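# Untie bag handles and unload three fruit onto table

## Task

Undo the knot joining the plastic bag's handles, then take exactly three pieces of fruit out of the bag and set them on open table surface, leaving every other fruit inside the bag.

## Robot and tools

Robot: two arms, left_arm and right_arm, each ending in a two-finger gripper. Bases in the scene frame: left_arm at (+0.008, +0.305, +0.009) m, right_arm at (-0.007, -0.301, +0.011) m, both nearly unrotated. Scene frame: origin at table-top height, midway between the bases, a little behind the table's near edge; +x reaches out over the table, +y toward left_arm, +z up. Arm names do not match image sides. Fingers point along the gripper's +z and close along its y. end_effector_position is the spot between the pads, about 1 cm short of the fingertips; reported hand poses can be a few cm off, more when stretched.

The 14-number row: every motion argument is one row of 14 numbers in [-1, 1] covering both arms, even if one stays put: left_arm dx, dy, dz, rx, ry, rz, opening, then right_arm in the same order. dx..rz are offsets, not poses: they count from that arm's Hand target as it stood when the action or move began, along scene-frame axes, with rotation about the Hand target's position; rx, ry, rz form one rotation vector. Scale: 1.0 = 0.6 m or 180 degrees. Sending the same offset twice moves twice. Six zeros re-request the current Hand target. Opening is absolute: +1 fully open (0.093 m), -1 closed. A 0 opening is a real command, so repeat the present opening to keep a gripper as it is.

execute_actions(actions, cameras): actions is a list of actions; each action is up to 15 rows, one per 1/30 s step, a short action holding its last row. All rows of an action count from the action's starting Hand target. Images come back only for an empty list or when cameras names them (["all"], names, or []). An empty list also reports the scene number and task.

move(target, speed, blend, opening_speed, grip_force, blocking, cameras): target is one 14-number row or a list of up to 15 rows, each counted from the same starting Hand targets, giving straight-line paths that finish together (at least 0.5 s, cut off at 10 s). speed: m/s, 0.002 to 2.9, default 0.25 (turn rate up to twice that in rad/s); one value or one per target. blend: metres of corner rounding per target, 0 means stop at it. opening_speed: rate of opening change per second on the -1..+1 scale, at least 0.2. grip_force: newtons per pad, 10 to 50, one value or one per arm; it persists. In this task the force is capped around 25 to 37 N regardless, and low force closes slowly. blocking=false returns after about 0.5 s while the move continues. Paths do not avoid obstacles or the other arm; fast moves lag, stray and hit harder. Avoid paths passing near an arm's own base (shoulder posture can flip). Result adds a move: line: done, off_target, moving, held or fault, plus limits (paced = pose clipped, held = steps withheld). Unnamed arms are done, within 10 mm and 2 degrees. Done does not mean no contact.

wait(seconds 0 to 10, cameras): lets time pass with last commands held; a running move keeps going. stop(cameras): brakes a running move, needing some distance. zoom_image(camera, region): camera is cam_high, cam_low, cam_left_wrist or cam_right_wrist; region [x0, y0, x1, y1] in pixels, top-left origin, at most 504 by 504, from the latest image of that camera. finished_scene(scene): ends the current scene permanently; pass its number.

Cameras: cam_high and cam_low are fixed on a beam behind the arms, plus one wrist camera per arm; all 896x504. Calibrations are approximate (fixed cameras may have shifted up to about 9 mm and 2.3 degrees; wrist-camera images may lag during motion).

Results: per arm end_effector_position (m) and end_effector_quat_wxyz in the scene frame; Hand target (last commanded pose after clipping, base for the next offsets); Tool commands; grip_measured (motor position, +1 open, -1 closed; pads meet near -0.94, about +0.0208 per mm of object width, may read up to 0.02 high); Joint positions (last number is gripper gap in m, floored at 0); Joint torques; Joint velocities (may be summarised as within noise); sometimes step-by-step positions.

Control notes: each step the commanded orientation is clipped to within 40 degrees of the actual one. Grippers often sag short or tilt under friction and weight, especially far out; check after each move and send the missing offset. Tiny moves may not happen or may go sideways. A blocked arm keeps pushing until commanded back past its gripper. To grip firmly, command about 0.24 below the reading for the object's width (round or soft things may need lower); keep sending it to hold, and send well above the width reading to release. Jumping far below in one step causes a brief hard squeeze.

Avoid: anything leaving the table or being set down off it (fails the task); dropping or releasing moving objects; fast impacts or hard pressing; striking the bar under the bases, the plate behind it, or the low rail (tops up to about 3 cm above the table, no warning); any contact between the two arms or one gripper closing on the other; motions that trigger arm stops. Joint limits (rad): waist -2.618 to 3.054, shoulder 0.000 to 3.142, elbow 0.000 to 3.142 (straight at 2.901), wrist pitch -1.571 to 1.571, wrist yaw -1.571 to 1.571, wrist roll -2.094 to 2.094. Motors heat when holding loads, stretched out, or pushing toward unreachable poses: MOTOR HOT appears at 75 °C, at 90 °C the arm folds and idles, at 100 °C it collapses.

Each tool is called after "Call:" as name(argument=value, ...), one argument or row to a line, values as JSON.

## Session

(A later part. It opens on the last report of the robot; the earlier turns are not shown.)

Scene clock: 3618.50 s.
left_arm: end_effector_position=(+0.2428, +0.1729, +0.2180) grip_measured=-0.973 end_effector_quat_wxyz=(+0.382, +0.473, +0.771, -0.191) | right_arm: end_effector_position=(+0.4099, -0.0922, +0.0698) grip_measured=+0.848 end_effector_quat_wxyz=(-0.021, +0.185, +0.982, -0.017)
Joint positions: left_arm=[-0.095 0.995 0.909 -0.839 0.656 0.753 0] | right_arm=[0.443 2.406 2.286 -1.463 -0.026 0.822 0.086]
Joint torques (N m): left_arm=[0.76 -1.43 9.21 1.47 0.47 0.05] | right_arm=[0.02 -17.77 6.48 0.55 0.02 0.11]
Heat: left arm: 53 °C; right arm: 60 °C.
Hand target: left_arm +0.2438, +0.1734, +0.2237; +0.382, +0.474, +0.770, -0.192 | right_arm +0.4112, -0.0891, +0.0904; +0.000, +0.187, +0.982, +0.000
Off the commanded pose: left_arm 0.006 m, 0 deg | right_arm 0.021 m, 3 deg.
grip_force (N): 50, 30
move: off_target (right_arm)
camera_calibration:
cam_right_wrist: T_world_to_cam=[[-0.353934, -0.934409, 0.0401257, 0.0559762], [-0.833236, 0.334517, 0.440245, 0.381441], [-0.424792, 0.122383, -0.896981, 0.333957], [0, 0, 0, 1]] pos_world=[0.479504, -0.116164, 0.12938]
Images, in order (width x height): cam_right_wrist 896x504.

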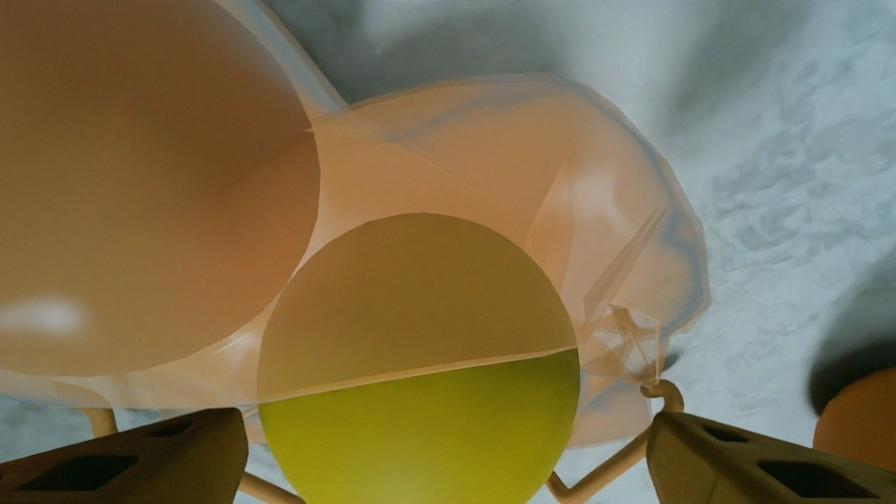

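Call:
execute_actions(
  actions=[],
)

Scene clock: 3643.67 s.
left_arm: end_effector_position=(+0.2428, +0.1729, +0.2180) grip_measured=-0.973 end_effector_quat_wxyz=(+0.382, +0.473, +0.771, -0.191) | right_arm: end_effector_position=(+0.4100, -0.0922, +0.0698) grip_measured=+0.848 end_effector_quat_wxyz=(-0.021, +0.185, +0.982, -0.017)
Joint positions: left_arm=[-0.095 0.995 0.909 -0.839 0.656 0.753 0] | right_arm=[0.443 2.406 2.286 -1.463 -0.026 0.822 0.086]
Joint velocities: within noise
Joint torques (N m): left_arm=[0.77 -1.47 9.17 1.49 0.5 0.06] | right_arm=[0.1 -17.76 6.46 0.53 0.04 0.09]
Heat: left arm: 53 °C; right arm: 64 °C.
Hand target: left_arm +0.2438, +0.1734, +0.2237; +0.382, +0.474, +0.770, -0.192 | right_arm +0.4112, -0.0891, +0.0904; +0.000, +0.187, +0.982, +0.000
Tool commands: left_gripper/opening=-0.98 right_gripper/opening=+0.85
Off the commanded pose: left_arm 0.006 m, 0 deg | right_arm 0.021 m, 3 deg.
grip_force (N): 50, 30
camera_calibration:
cam_left_wrist: T_world_to_cam=[[-0.878103, -0.47366, -0.0676935, 0.309122], [-0.401322, 0.806142, -0.434828, 0.0925727], [0.260531, -0.354657, -0.897965, 0.28274], [0, 0, 0, 1]] pos_world=[0.234929, 0.172067, 0.315069]
cam_right_wrist: T_world_to_cam=[[-0.353959, -0.934413, 0.039806, 0.056065], [-0.833376, 0.334432, 0.440046, 0.381607], [-0.424497, 0.122585, -0.897092, 0.333896], [0, 0, 0, 1]] pos_world=[0.479604, -0.116164, 0.129379]

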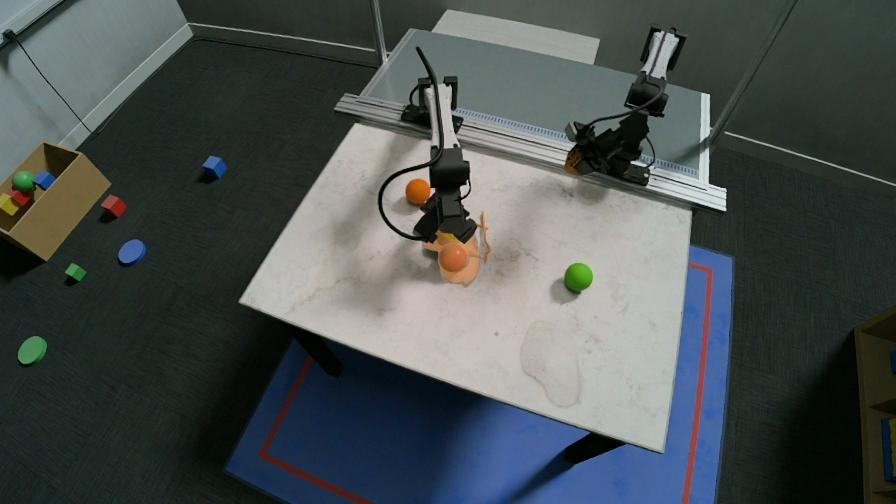

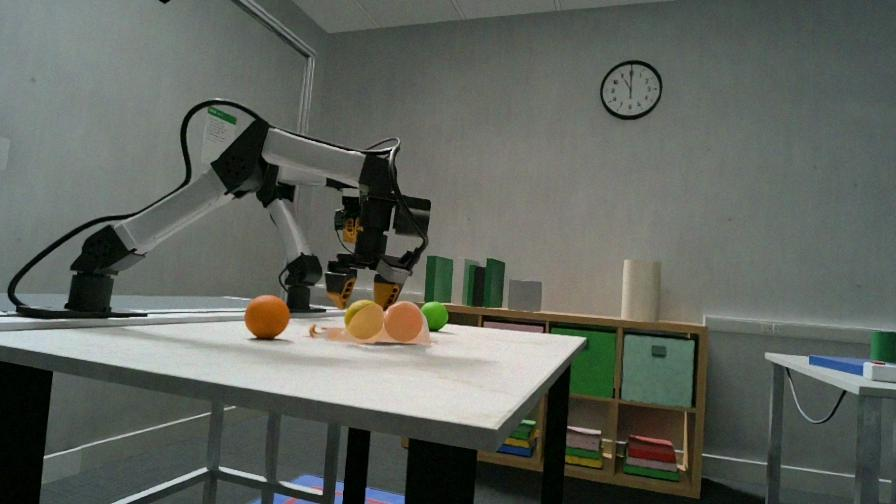

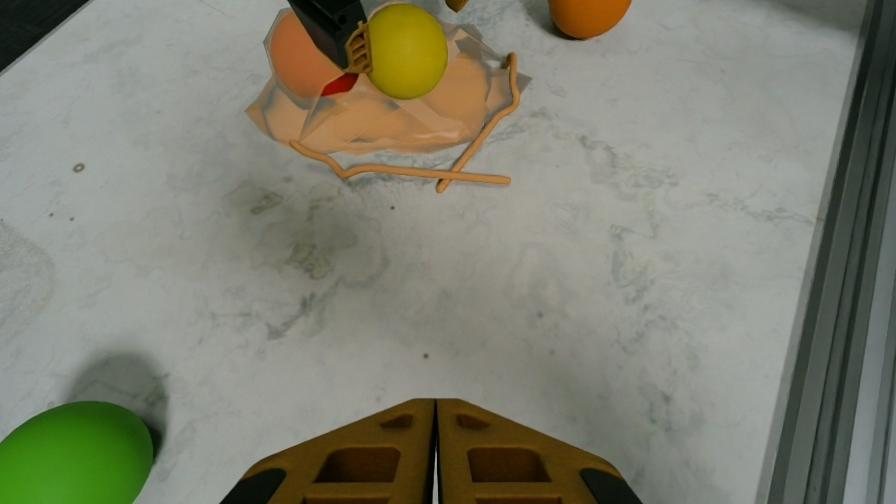

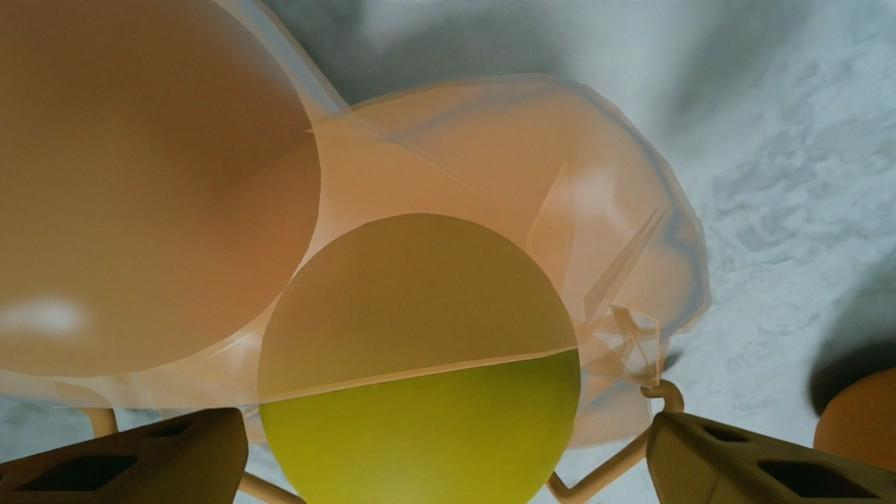

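Call:
move(
  target=[0,0,0,0,0,0,-0.98,-0.010,0.0115,-0.028,0,0,0,0.85],
  speed=0.06,
  cameras=["cam_right_wrist","cam_low"],
)

Scene clock: 3658.23 s.
left_arm: end_effector_position=(+0.2428, +0.1729, +0.2180) grip_measured=-0.973 end_effector_quat_wxyz=(+0.382, +0.473, +0.771, -0.191) | right_arm: end_effector_position=(+0.4035, -0.0855, +0.0531) grip_measured=+0.848 end_effector_quat_wxyz=(-0.021, +0.185, +0.982, -0.017)
Joint positions: left_arm=[-0.095 0.995 0.909 -0.839 0.656 0.753 0] | right_arm=[0.463 2.385 2.183 -1.38 -0.026 0.843 0.086]
Joint torques (N m): left_arm=[0.76 -1.43 9.16 1.49 0.48 0.06] | right_arm=[0.16 -17.59 6.56 0.57 0.06 0.06]
Heat: left arm: 53 °C; right arm: 66 °C.
Hand target: left_arm +0.2438, +0.1734, +0.2237; +0.382, +0.474, +0.770, -0.192 | right_arm +0.4051, -0.0822, +0.0736; -0.001, +0.187, +0.982, +0.000
Off the commanded pose: left_arm 0.006 m, 0 deg | right_arm 0.021 m, 3 deg.
grip_force (N): 50, 30
move: off_target (right_arm)
camera_calibration:
cam_right_wrist: T_world_to_cam=[[-0.354267, -0.934271, 0.0404074, 0.0607519], [-0.833092, 0.33494, 0.440197, 0.381163], [-0.424797, 0.122284, -0.896991, 0.3153], [0, 0, 0, 1]] pos_world=[0.473004, -0.109464, 0.11258]
Images, in order (width x height): cam_low 896x504, cam_right_wrist 896x504.

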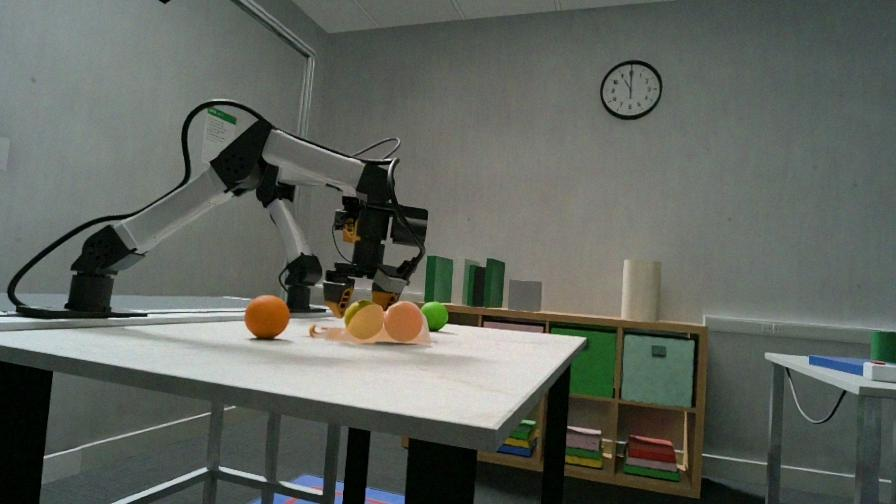

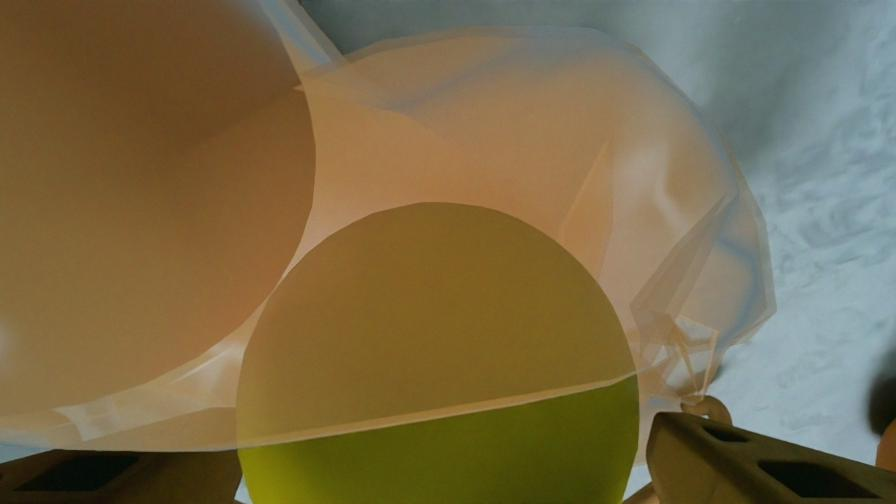

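Call:
move(
  target=[0,0,0,0,0,0,-0.98,-0.001,0.001,-0.028,0,0,0,0.85],
  speed=0.05,
  cameras=["cam_right_wrist","cam_low"],
)

Call:
zoom_image(
  camera="cam_low",
  region=[290, 240, 460, 360],
)

Scene clock: 3695.03 s.
left_arm: end_effector_position=(+0.2428, +0.1729, +0.2180) grip_measured=-0.973 end_effector_quat_wxyz=(+0.382, +0.473, +0.771, -0.191) | right_arm: end_effector_position=(+0.4033, -0.0860, +0.0388) grip_measured=+0.848 end_effector_quat_wxyz=(-0.019, +0.186, +0.982, -0.015)
Joint positions: left_arm=[-0.095 0.995 0.909 -0.839 0.656 0.753 0] | right_arm=[0.463 2.378 2.114 -1.313 -0.026 0.846 0.086]
Joint torques (N m): left_arm=[0.83 -1.47 9.17 1.48 0.49 0.08] | right_arm=[0.25 -17.17 6.38 0.55 0.06 0.08]
Heat: left arm: 53 °C; right arm: 63 °C.
Hand target: left_arm +0.2438, +0.1734, +0.2237; +0.382, +0.474, +0.770, -0.192 | right_arm +0.4045, -0.0816, +0.0567; -0.001, +0.187, +0.982, +0.000
Off the commanded pose: left_arm 0.006 m, 0 deg | right_arm 0.019 m, 3 deg.
grip_force (N): 50, 30
move: off_target (right_arm)
camera_calibration:
cam_right_wrist: T_world_to_cam=[[-0.356786, -0.933483, 0.0362486, 0.061992], [-0.834509, 0.335917, 0.436754, 0.388331], [-0.419879, 0.125578, -0.89885, 0.300857], [0, 0, 0, 1]] pos_world=[0.472507, -0.11036, 0.0985735]
Images, in order (width x height): cam_low 896x504, cam_right_wrist 896x504.

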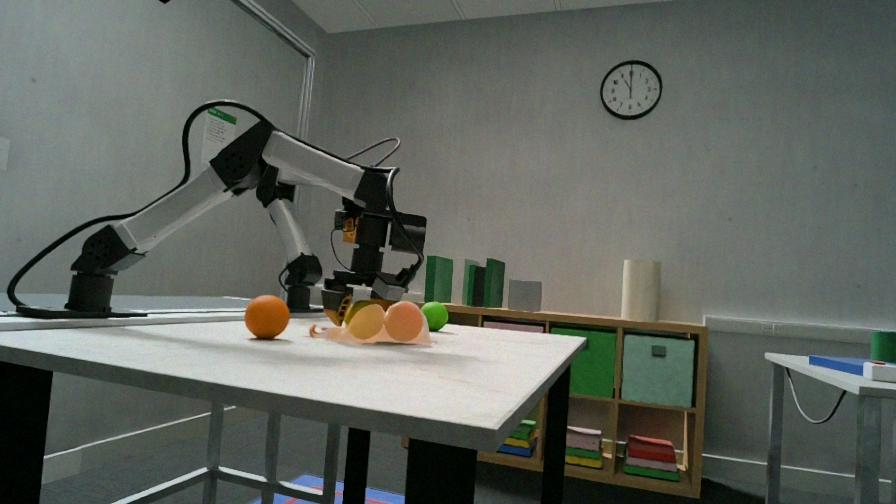

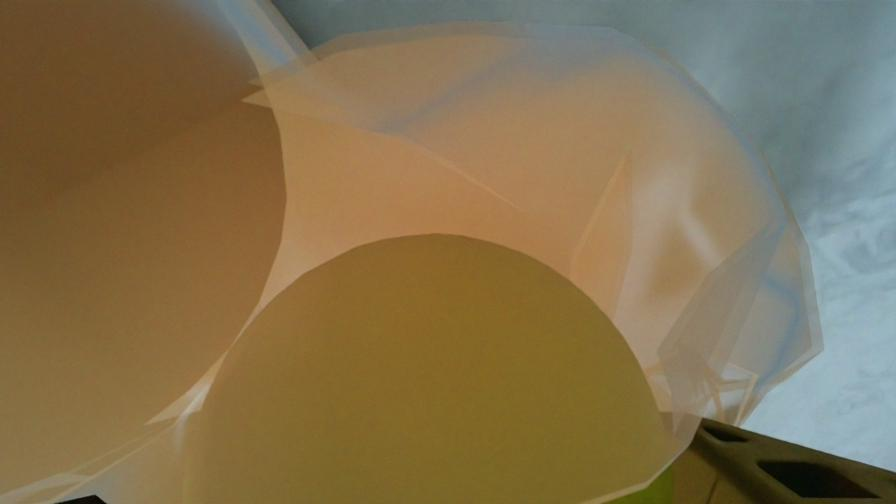

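Scaled by 2.965 from the camera's 896x504 image, which has a finer 1280x720 frame.

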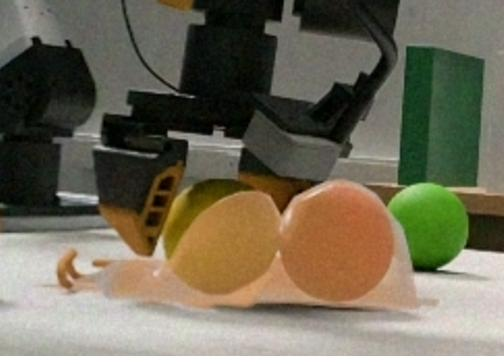

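Call:
wait(
  seconds=0,
  cameras=["cam_left_wrist"],
)

Call:
zoom_image(
  camera="cam_left_wrist",
  region=[220, 0, 580, 210],
)

Scene clock: 3703.60 s.
left_arm: end_effector_position=(+0.2428, +0.1729, +0.2180) grip_measured=-0.973 end_effector_quat_wxyz=(+0.382, +0.473, +0.771, -0.191) | right_arm: end_effector_position=(+0.4034, -0.0860, +0.0388) grip_measured=+0.848 end_effector_quat_wxyz=(-0.019, +0.186, +0.982, -0.015)
Joint positions: left_arm=[-0.095 0.995 0.909 -0.839 0.656 0.753 0] | right_arm=[0.463 2.378 2.114 -1.312 -0.026 0.846 0.086]
Joint torques (N m): left_arm=[0.83 -1.47 9.16 1.48 0.48 0.05] | right_arm=[0.27 -17.21 6.54 0.59 0.03 0.09]
Heat: left arm: 53 °C; right arm: 65 °C.
Hand target: left_arm +0.2438, +0.1734, +0.2237; +0.382, +0.474, +0.770, -0.192 | right_arm +0.4045, -0.0816, +0.0567; -0.001, +0.187, +0.982, +0.000
Tool commands: left_gripper/opening=-0.98 right_gripper/opening=+0.85
Off the commanded pose: left_arm 0.006 m, 0 deg | right_arm 0.019 m, 3 deg.
grip_force (N): 50, 30
camera_calibration:
cam_left_wrist: T_world_to_cam=[[-0.878103, -0.47366, -0.0676935, 0.309122], [-0.401322, 0.806142, -0.434828, 0.0925727], [0.260531, -0.354657, -0.897965, 0.28274], [0, 0, 0, 1]] pos_world=[0.234929, 0.172067, 0.315069]
Images, in order (width x height): cam_left_wrist 896x504.

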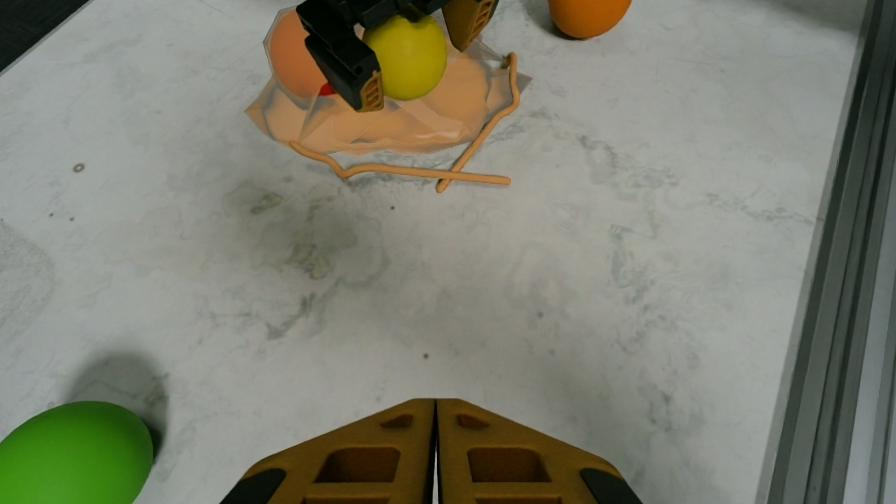

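Scaled by 1.400 from the camera's 896x504 image, which has a finer 1280x720 frame.

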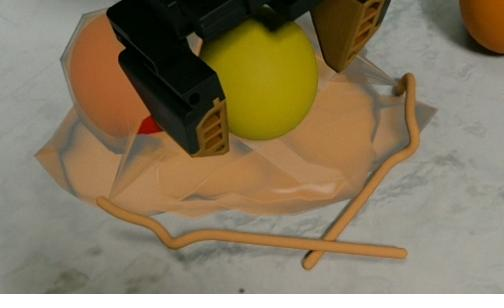

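Call:
move(
  target=[0,0,0,0,0,0,-0.98,0,0,-0.003,0,0,0,0.2],
  speed=0.05,
  grip_force=[50,30],
  cameras=["cam_right_wrist","cam_low","cam_left_wrist"],
)

Call:
zoom_image(
  camera="cam_left_wrist",
  region=[220, 0, 580, 210],
)

Scene clock: 3713.70 s.
left_arm: end_effector_position=(+0.2428, +0.1729, +0.2180) grip_measured=-0.973 end_effector_quat_wxyz=(+0.382, +0.473, +0.771, -0.191) | right_arm: end_effector_position=(+0.4048, -0.0853, +0.0387) grip_measured=+0.312 end_effector_quat_wxyz=(-0.016, +0.186, +0.982, -0.013)
Joint positions: left_arm=[-0.095 0.995 0.909 -0.839 0.656 0.753 0] | right_arm=[0.463 2.378 2.114 -1.306 -0.026 0.846 0.06]
Joint torques (N m): left_arm=[0.77 -1.44 9.2 1.5 0.49 0.05] | right_arm=[0.23 -17.09 5.96 0.6 0.05 0.11]
Heat: left arm: 53 °C; right arm: 67 °C.
Hand target: left_arm +0.2438, +0.1734, +0.2237; +0.382, +0.474, +0.770, -0.192 | right_arm +0.4045, -0.0816, +0.0549; -0.001, +0.187, +0.982, +0.000
Off the commanded pose: left_arm 0.006 m, 0 deg | right_arm 0.017 m, 2 deg.
grip_force (N): 50, 30
move: off_target (right_arm)
camera_calibration:
cam_left_wrist: T_world_to_cam=[[-0.878103, -0.47366, -0.0676935, 0.309122], [-0.401322, 0.806142, -0.434828, 0.0925727], [0.260531, -0.354657, -0.897965, 0.28274], [0, 0, 0, 1]] pos_world=[0.234929, 0.172067, 0.315069]
cam_right_wrist: T_world_to_cam=[[-0.356829, -0.933649, 0.0311814, 0.0634385], [-0.837224, 0.334427, 0.432684, 0.390445], [-0.414403, 0.128288, -0.901006, 0.299425], [0, 0, 0, 1]] pos_world=[0.473609, -0.109759, 0.0988661]
Images, in order (width x height): cam_low 896x504, cam_left_wrist 896x504, cam_right_wrist 896x504.

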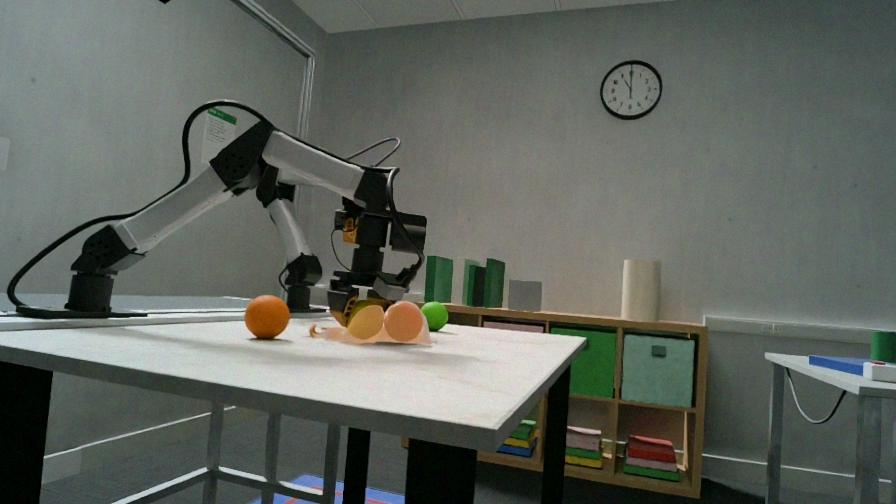

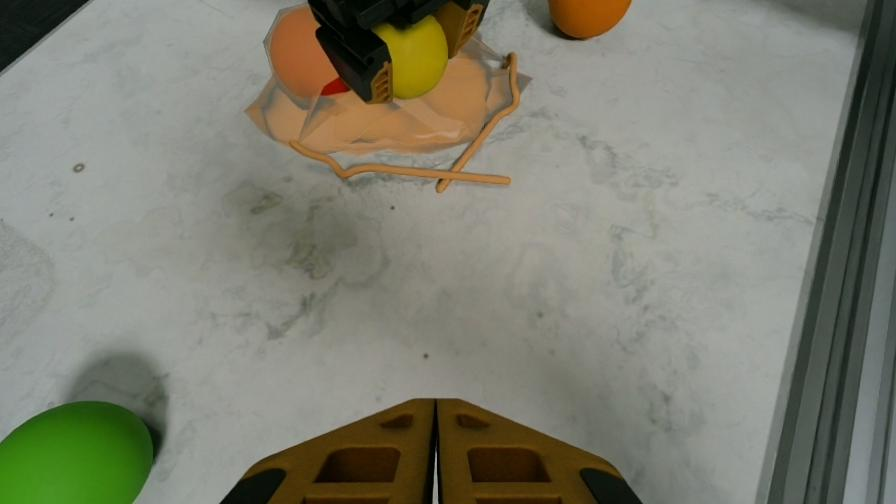

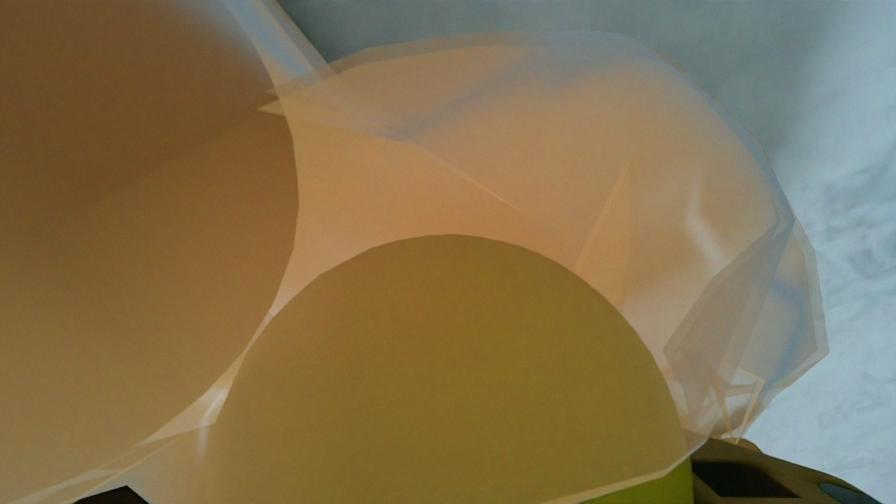

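Scaled by 1.400 from the camera's 896x504 image, which has a finer 1280x720 frame.

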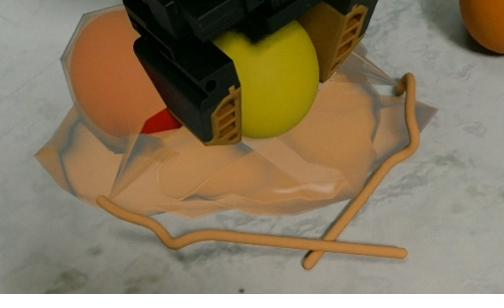

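Call:
move(
  target=[0,0,0,0,0,0,-0.98,-0.035,0.012,0.014,0,0,0,0.2],
  speed=0.05,
  cameras=["cam_right_wrist","cam_low","cam_left_wrist"],
)

Call:
zoom_image(
  camera="cam_left_wrist",
  region=[220, 0, 580, 210],
)

Call:
zoom_image(
  camera="cam_low",
  region=[290, 240, 460, 360],
)

Scene clock: 3726.20 s.
left_arm: end_effector_position=(+0.2428, +0.1729, +0.2180) grip_measured=-0.973 end_effector_quat_wxyz=(+0.382, +0.473, +0.771, -0.191) | right_arm: end_effector_position=(+0.3822, -0.0769, +0.0465) grip_measured=+0.312 end_effector_quat_wxyz=(-0.018, +0.184, +0.983, -0.015)
Joint positions: left_arm=[-0.095 0.995 0.909 -0.839 0.656 0.753 0] | right_arm=[0.502 2.3 2.009 -1.283 -0.026 0.881 0.06]
Joint torques (N m): left_arm=[0.77 -1.43 9.14 1.49 0.49 0.06] | right_arm=[-0.05 -16.69 6.49 0.6 0.07 0.09]
Heat: left arm: 53 °C; right arm: 68 °C.
Hand target: left_arm +0.2438, +0.1734, +0.2237; +0.382, +0.474, +0.770, -0.192 | right_arm +0.3835, -0.0744, +0.0634; -0.001, +0.187, +0.982, +0.000
Off the commanded pose: left_arm 0.006 m, 0 deg | right_arm 0.017 m, 3 deg.
grip_force (N): 50, 30
move: off_target (right_arm)
camera_calibration:
cam_left_wrist: T_world_to_cam=[[-0.878103, -0.47366, -0.0676935, 0.309122], [-0.401322, 0.806142, -0.434828, 0.0925727], [0.260531, -0.354657, -0.897965, 0.28274], [0, 0, 0, 1]] pos_world=[0.234929, 0.172067, 0.315069]
cam_right_wrist: T_world_to_cam=[[-0.353215, -0.934888, 0.0349804, 0.0613319], [-0.83643, 0.332324, 0.435828, 0.364763], [-0.419075, 0.124682, -0.89935, 0.297427], [0, 0, 0, 1]] pos_world=[0.451406, -0.100965, 0.106372]
Images, in order (width x height): cam_low 896x504, cam_left_wrist 896x504, cam_right_wrist 896x504.

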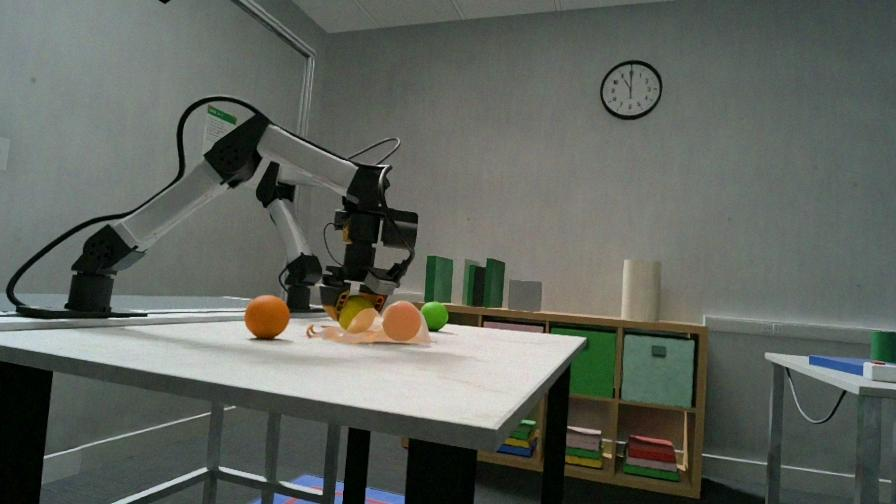

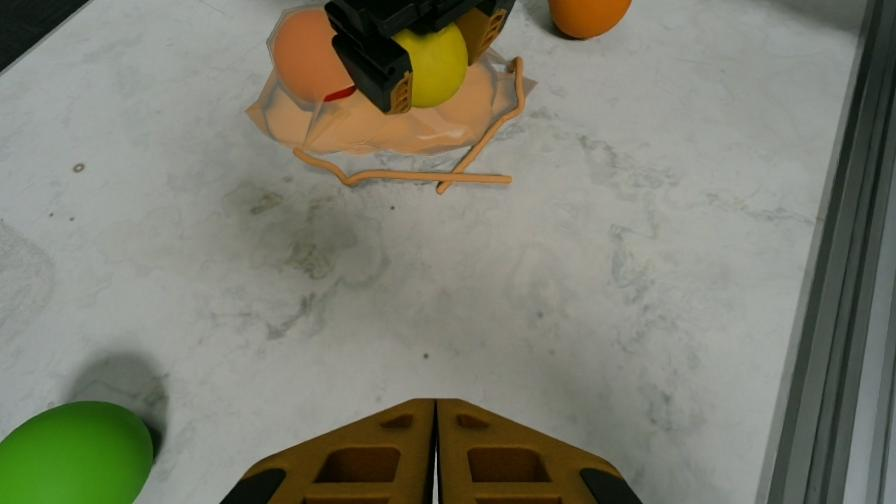

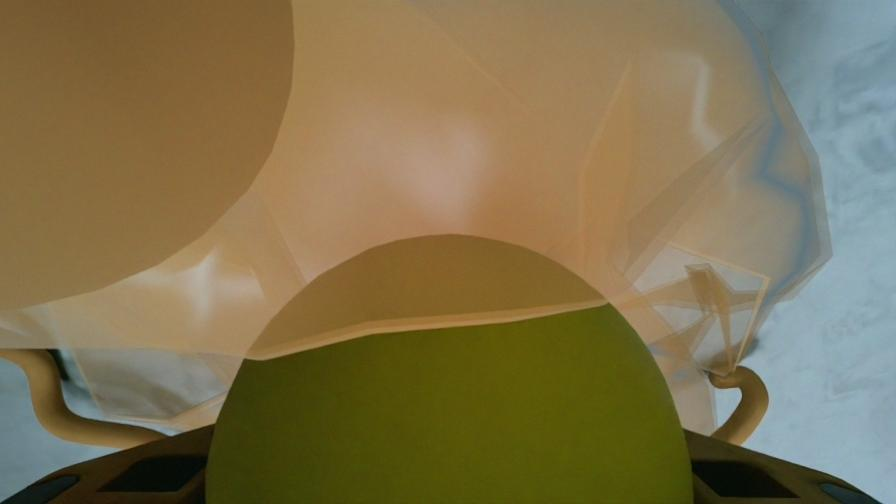

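Scaled by 1.400 from the camera's 896x504 image, which has a finer 1280x720 frame.

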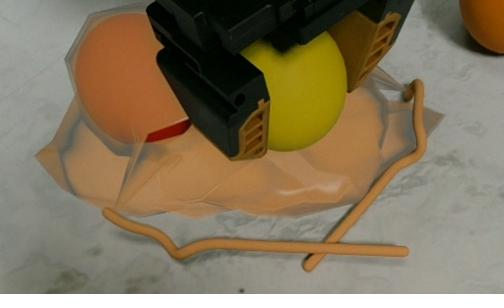

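Scaled by 2.965 from the camera's 896x504 image, which has a finer 1280x720 frame.

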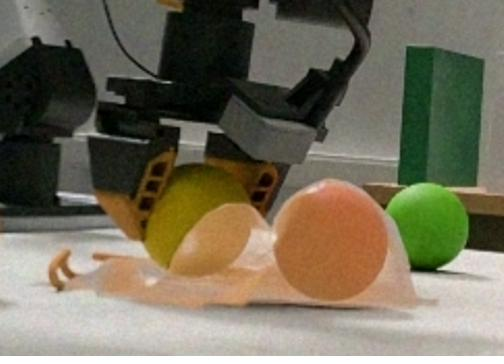

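Call:
move(
  target=[
    [0,0,0,0,0,0,-0.98,-0.05,0.02,0.045,0,0,0,0.2],
    [0,0,0,0,0,0,-0.98,-0.07,0.02,0.13,0,0,0,0.2],
  ],
  speed=0.07,
  blend=[0.02,0],
  cameras=["cam_right_wrist","cam_low","cam_left_wrist"],
)

Call:
zoom_image(
  camera="cam_low",
  region=[290, 200, 460, 360],
)

Scene clock: 3737.53 s.
left_arm: end_effector_position=(+0.2428, +0.1729, +0.2180) grip_measured=-0.973 end_effector_quat_wxyz=(+0.382, +0.473, +0.771, -0.191) | right_arm: end_effector_position=(+0.3421, -0.0644, +0.1163) grip_measured=+0.312 end_effector_quat_wxyz=(-0.019, +0.186, +0.982, -0.015)
Joint positions: left_arm=[-0.095 0.995 0.909 -0.839 0.656 0.753 0] | right_arm=[0.572 2.161 2.056 -1.468 -0.026 0.953 0.06]
Joint torques (N m): left_arm=[0.77 -1.46 9.17 1.48 0.48 0.06] | right_arm=[0.24 -15.04 11.12 0.11 0.11 0.1]
Heat: left arm: 54 °C; right arm: 66 °C.
Hand target: left_arm +0.2438, +0.1734, +0.2237; +0.382, +0.474, +0.770, -0.192 | right_arm +0.3415, -0.0624, +0.1415; -0.001, +0.187, +0.982, +0.000
Off the commanded pose: left_arm 0.006 m, 0 deg | right_arm 0.025 m, 3 deg.
grip_force (N): 50, 30
move: off_target (right_arm)
camera_calibration:
cam_left_wrist: T_world_to_cam=[[-0.878103, -0.47366, -0.0676935, 0.309122], [-0.401322, 0.806142, -0.434828, 0.0925727], [0.260531, -0.354657, -0.897965, 0.28274], [0, 0, 0, 1]] pos_world=[0.234929, 0.172067, 0.315069]
cam_right_wrist: T_world_to_cam=[[-0.356096, -0.933754, 0.036053, 0.057326], [-0.835099, 0.335311, 0.436092, 0.296383], [-0.419292, 0.125183, -0.89918, 0.341967], [0, 0, 0, 1]] pos_world=[0.411307, -0.0886607, 0.176172]
Images, in order (width x height): cam_low 896x504, cam_left_wrist 896x504, cam_right_wrist 896x504.

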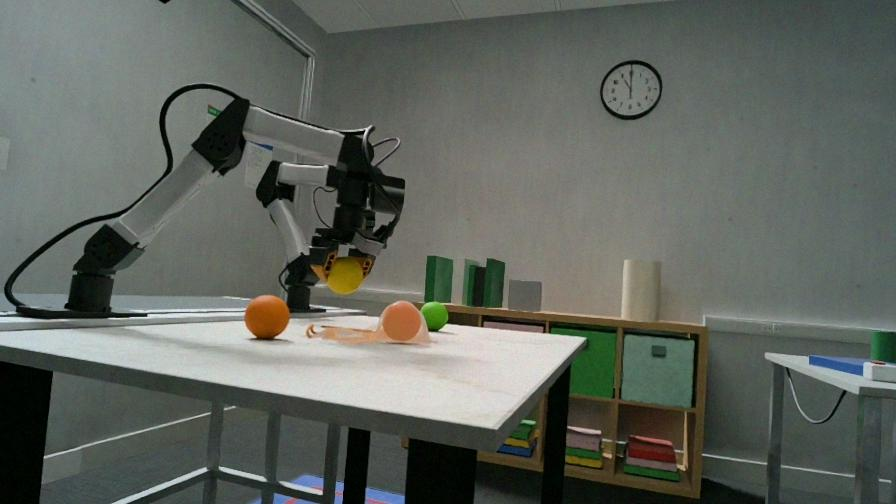

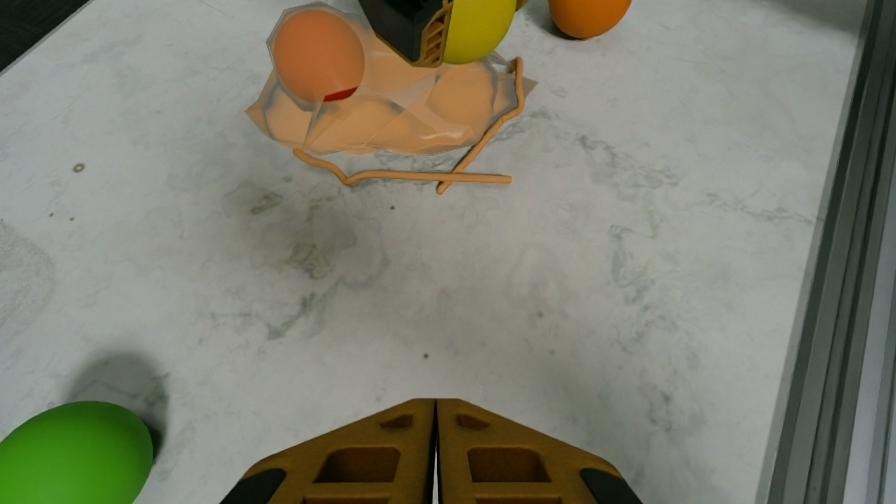

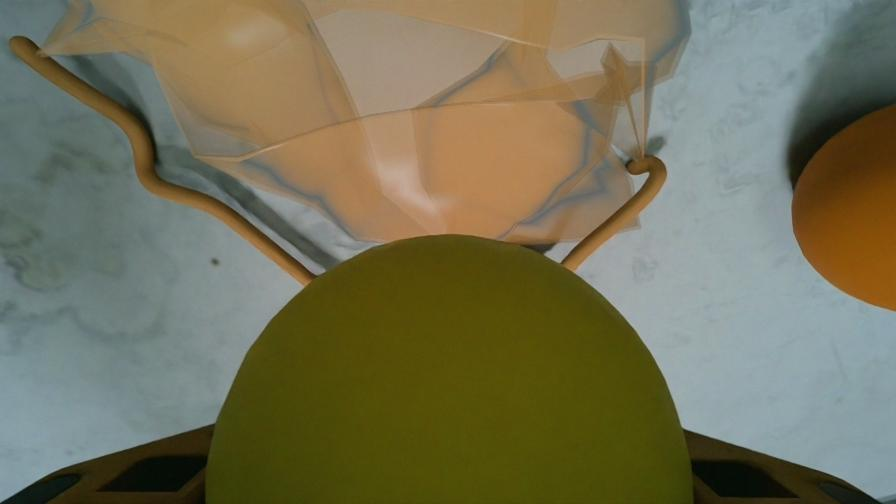

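Scaled by 2.965 from the camera's 896x504 image, which has a finer 1280x720 frame.

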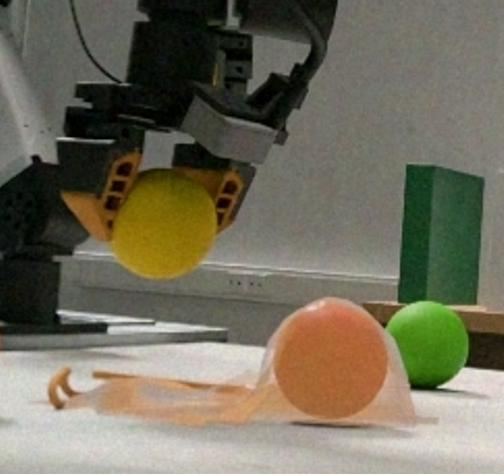

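Call:
move(
  target=[0,0,0,0,0,0,-0.98,0.128,-0.363,-0.02,0,0,0,0.2],
  speed=0.1,
  cameras=["cam_right_wrist","cam_low","cam_high"],
)

Scene clock: 3765.93 s.
left_arm: end_effector_position=(+0.2428, +0.1729, +0.2180) grip_measured=-0.973 end_effector_quat_wxyz=(+0.382, +0.473, +0.771, -0.191) | right_arm: end_effector_position=(+0.4141, -0.2787, +0.1260) grip_measured=+0.312 end_effector_quat_wxyz=(-0.003, +0.188, +0.982, -0.005)
Joint positions: left_arm=[-0.095 0.995 0.909 -0.839 0.656 0.753 0] | right_arm=[0.019 2.145 2.039 -1.446 -0.034 0.406 0.06]
Joint torques (N m): left_arm=[0.79 -1.42 9.21 1.46 0.48 0.07] | right_arm=[-0.76 -9.74 11.49 0.39 -0.01 -0.07]
Heat: left arm: 54 °C; right arm: 63 °C.
Hand target: left_arm +0.2438, +0.1734, +0.2237; +0.382, +0.474, +0.770, -0.192 | right_arm +0.4184, -0.2801, +0.1293; -0.001, +0.187, +0.982, +0.000
Off the commanded pose: left_arm 0.006 m, 0 deg | right_arm 0.006 m, 1 deg.
grip_force (N): 50, 30
move: done
camera_calibration:
cam_right_wrist: T_world_to_cam=[[-0.360584, -0.932671, 0.0102123, -0.112049], [-0.84848, 0.332542, 0.411701, 0.431916], [-0.387378, 0.139788, -0.911262, 0.400001], [0, 0, 0, 1]] pos_world=[0.48102, -0.30405, 0.187829]
Images, in order (width x height): cam_high 896x504, cam_low 896x504, cam_right_wrist 896x504.

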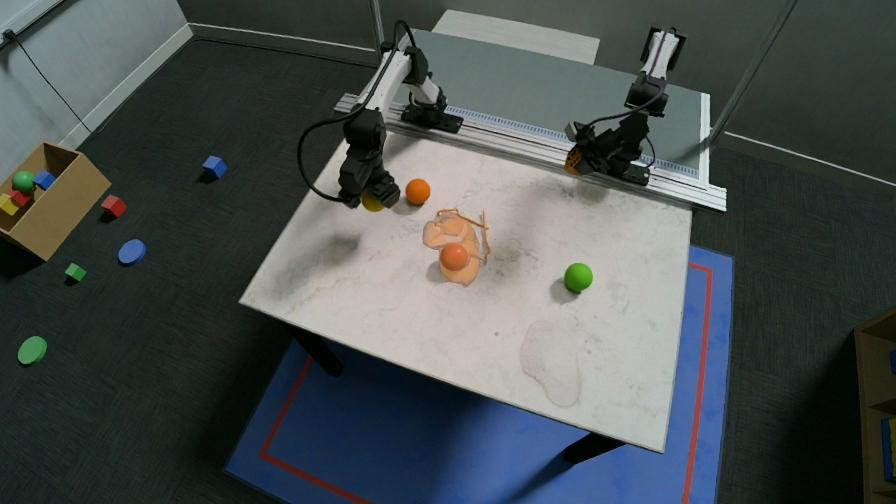

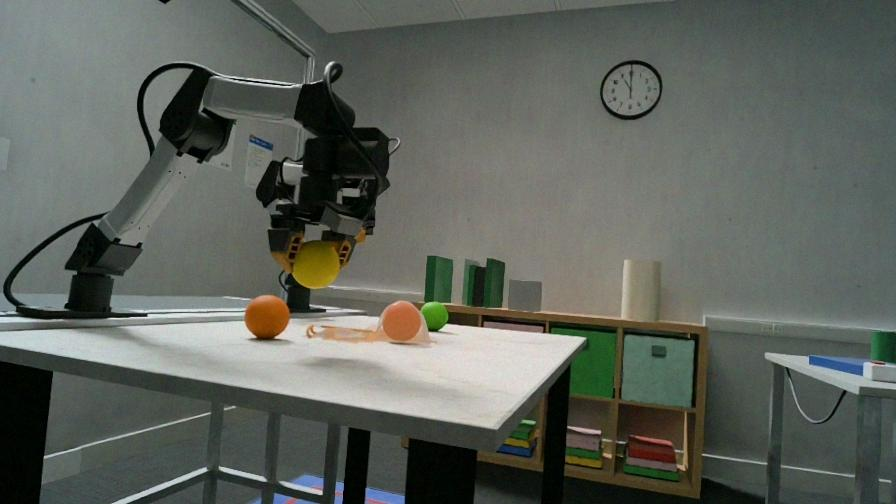

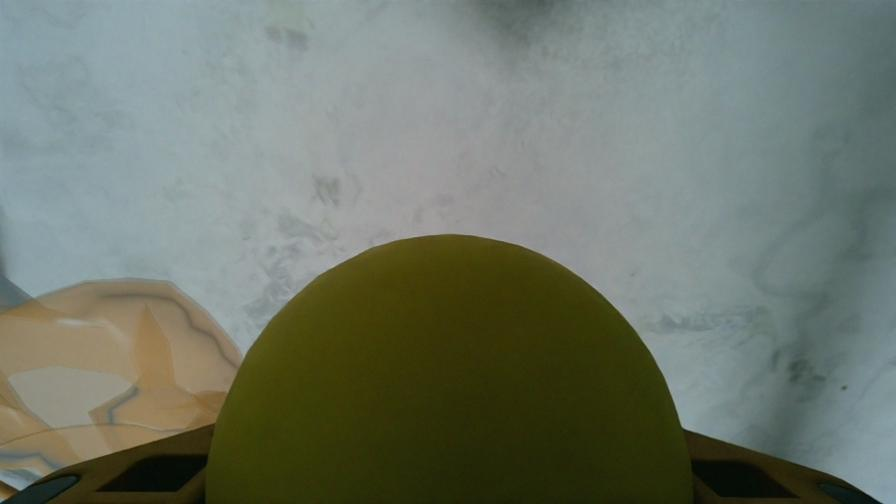

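Call:
move(
  target=[0,0,0,0,0,0,-0.98,0,0,-0.13,0,0,0,0.2],
  speed=0.09,
  cameras=["cam_low"],
)

Call:
zoom_image(
  camera="cam_low",
  region=[220, 240, 390, 360],
)

Scene clock: 3774.87 s.
left_arm: end_effector_position=(+0.2428, +0.1729, +0.2180) grip_measured=-0.973 end_effector_quat_wxyz=(+0.382, +0.473, +0.771, -0.191) | right_arm: end_effector_position=(+0.4183, -0.2814, +0.0587) grip_measured=+0.312 end_effector_quat_wxyz=(+0.003, +0.188, +0.982, -0.003)
Joint positions: left_arm=[-0.095 0.995 0.909 -0.839 0.656 0.753 0] | right_arm=[0.019 2.157 1.791 -1.173 -0.034 0.405 0.06]
Joint torques (N m): left_arm=[0.84 -1.51 9.13 1.48 0.49 0.04] | right_arm=[-0.09 -9.96 6.98 0.72 -0.05 0.01]
Heat: left arm: 54 °C; right arm: 60 °C.
Hand target: left_arm +0.2438, +0.1734, +0.2237; +0.382, +0.474, +0.770, -0.192 | right_arm +0.4184, -0.2801, +0.0513; -0.001, +0.187, +0.982, +0.000
Off the commanded pose: left_arm 0.006 m, 0 deg | right_arm 0.007 m, 1 deg.
grip_force (N): 50, 30
move: done
Images, in order (width x height): cam_low 896x504.

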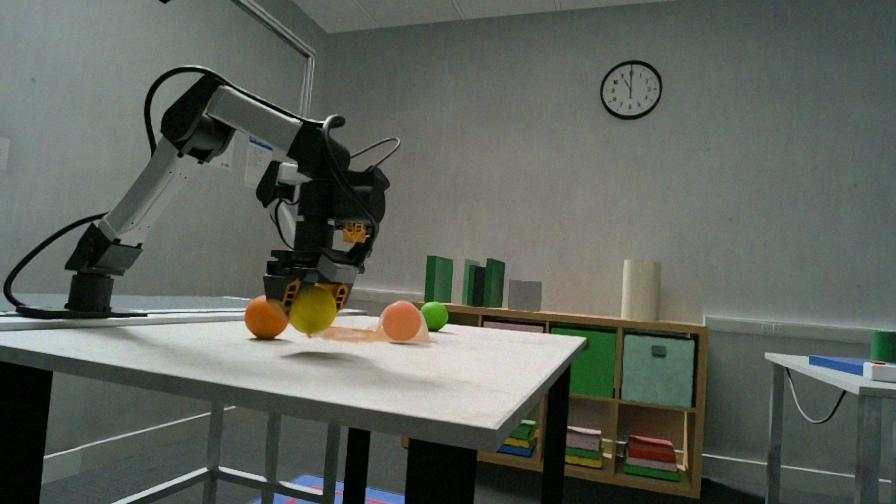

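Scaled by 2.965 from the camera's 896x504 image, which has a finer 1280x720 frame.

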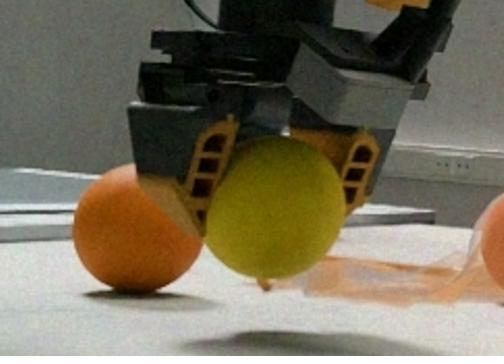

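Call:
move(
  target=[0,0,0,0,0,0,-0.98,0,0,-0.03,0,0,0,0.2],
  speed=0.04,
  cameras=["cam_low"],
)

Call:
zoom_image(
  camera="cam_low",
  region=[220, 240, 390, 360],
)

Scene clock: 3781.47 s.
left_arm: end_effector_position=(+0.2428, +0.1729, +0.2180) grip_measured=-0.973 end_effector_quat_wxyz=(+0.382, +0.473, +0.771, -0.191) | right_arm: end_effector_position=(+0.4192, -0.2821, +0.0419) grip_measured=+0.312 end_effector_quat_wxyz=(+0.005, +0.187, +0.982, -0.003)
Joint positions: left_arm=[-0.095 0.995 0.909 -0.839 0.656 0.753 0] | right_arm=[0.019 2.17 1.744 -1.11 -0.034 0.405 0.06]
Joint torques (N m): left_arm=[0.77 -1.44 9.17 1.48 0.48 0.07] | right_arm=[-0.03 -9.91 6.83 0.74 -0.08 0.01]
Heat: left arm: 54 °C; right arm: 59 °C.
Hand target: left_arm +0.2438, +0.1734, +0.2237; +0.382, +0.474, +0.770, -0.192 | right_arm +0.4184, -0.2801, +0.0335; +0.000, +0.187, +0.982, +0.000
Off the commanded pose: left_arm 0.006 m, 0 deg | right_arm 0.009 m, 1 deg.
grip_force (N): 50, 30
move: done
Images, in order (width x height): cam_low 896x504.

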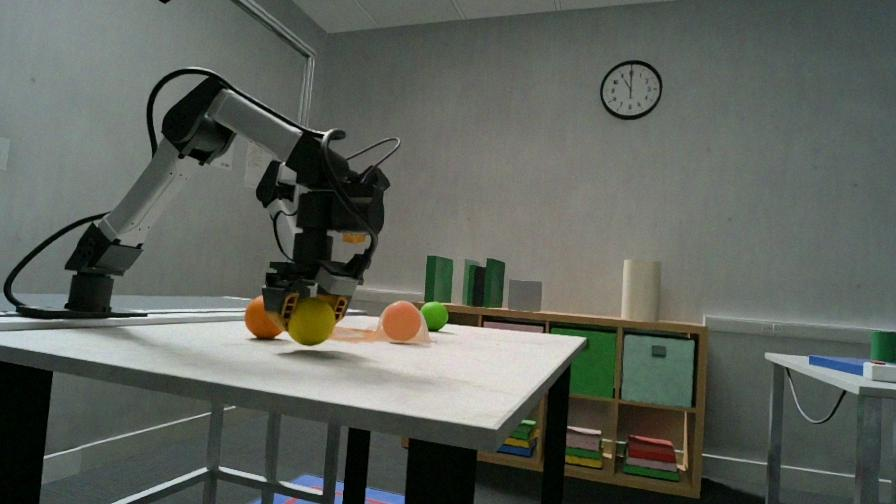

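Scaled by 2.965 from the camera's 896x504 image, which has a finer 1280x720 frame.

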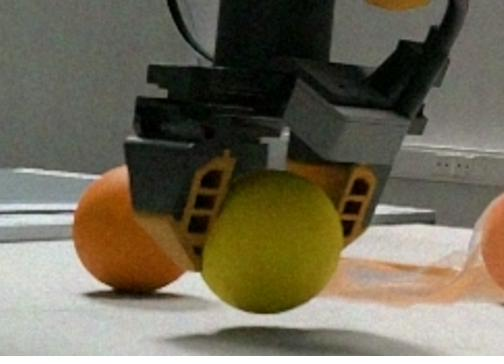

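Call:
move(
  target=[0,0,0,0,0,0,-0.98,0,0,-0.009,0,0,0,0.2],
  speed=0.03,
  cameras=["cam_low"],
)

Call:
zoom_image(
  camera="cam_low",
  region=[220, 240, 390, 360],
)

Scene clock: 3792.20 s.
left_arm: end_effector_position=(+0.2428, +0.1729, +0.2180) grip_measured=-0.973 end_effector_quat_wxyz=(+0.382, +0.473, +0.771, -0.191) | right_arm: end_effector_position=(+0.4200, -0.2822, +0.0389) grip_measured=+0.312 end_effector_quat_wxyz=(+0.008, +0.187, +0.982, -0.002)
Joint positions: left_arm=[-0.095 0.995 0.909 -0.839 0.656 0.753 0] | right_arm=[0.019 2.17 1.732 -1.091 -0.034 0.405 0.06]
Joint torques (N m): left_arm=[0.77 -1.5 9.18 1.48 0.47 0.07] | right_arm=[0.02 -9.29 6.74 0.74 -0.04 0.06]
Heat: left arm: 54 °C; right arm: 58 °C.
Hand target: left_arm +0.2438, +0.1734, +0.2237; +0.382, +0.474, +0.770, -0.192 | right_arm +0.4184, -0.2801, +0.0280; +0.000, +0.187, +0.982, +0.000
Off the commanded pose: left_arm 0.006 m, 0 deg | right_arm 0.011 m, 1 deg.
grip_force (N): 50, 30
move: off_target (right_arm)
Images, in order (width x height): cam_low 896x504.

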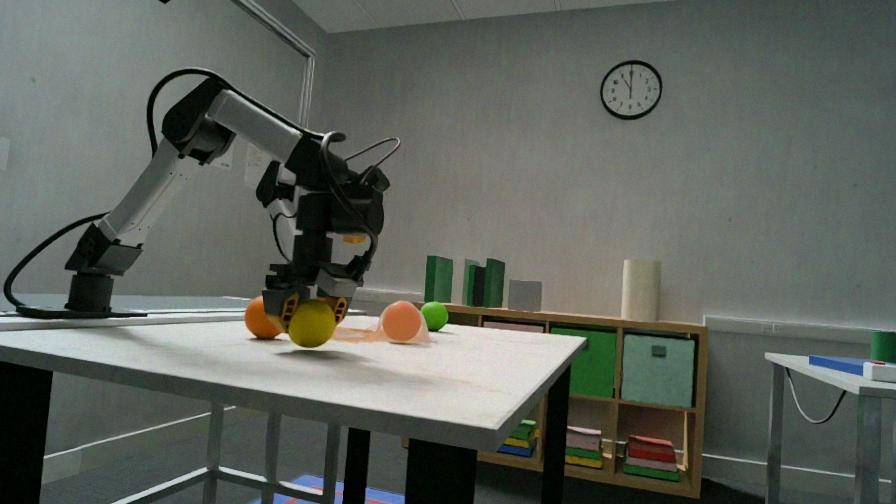

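Scaled by 2.965 from the camera's 896x504 image, which has a finer 1280x720 frame.

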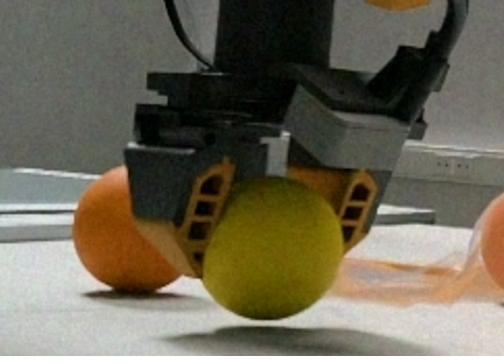

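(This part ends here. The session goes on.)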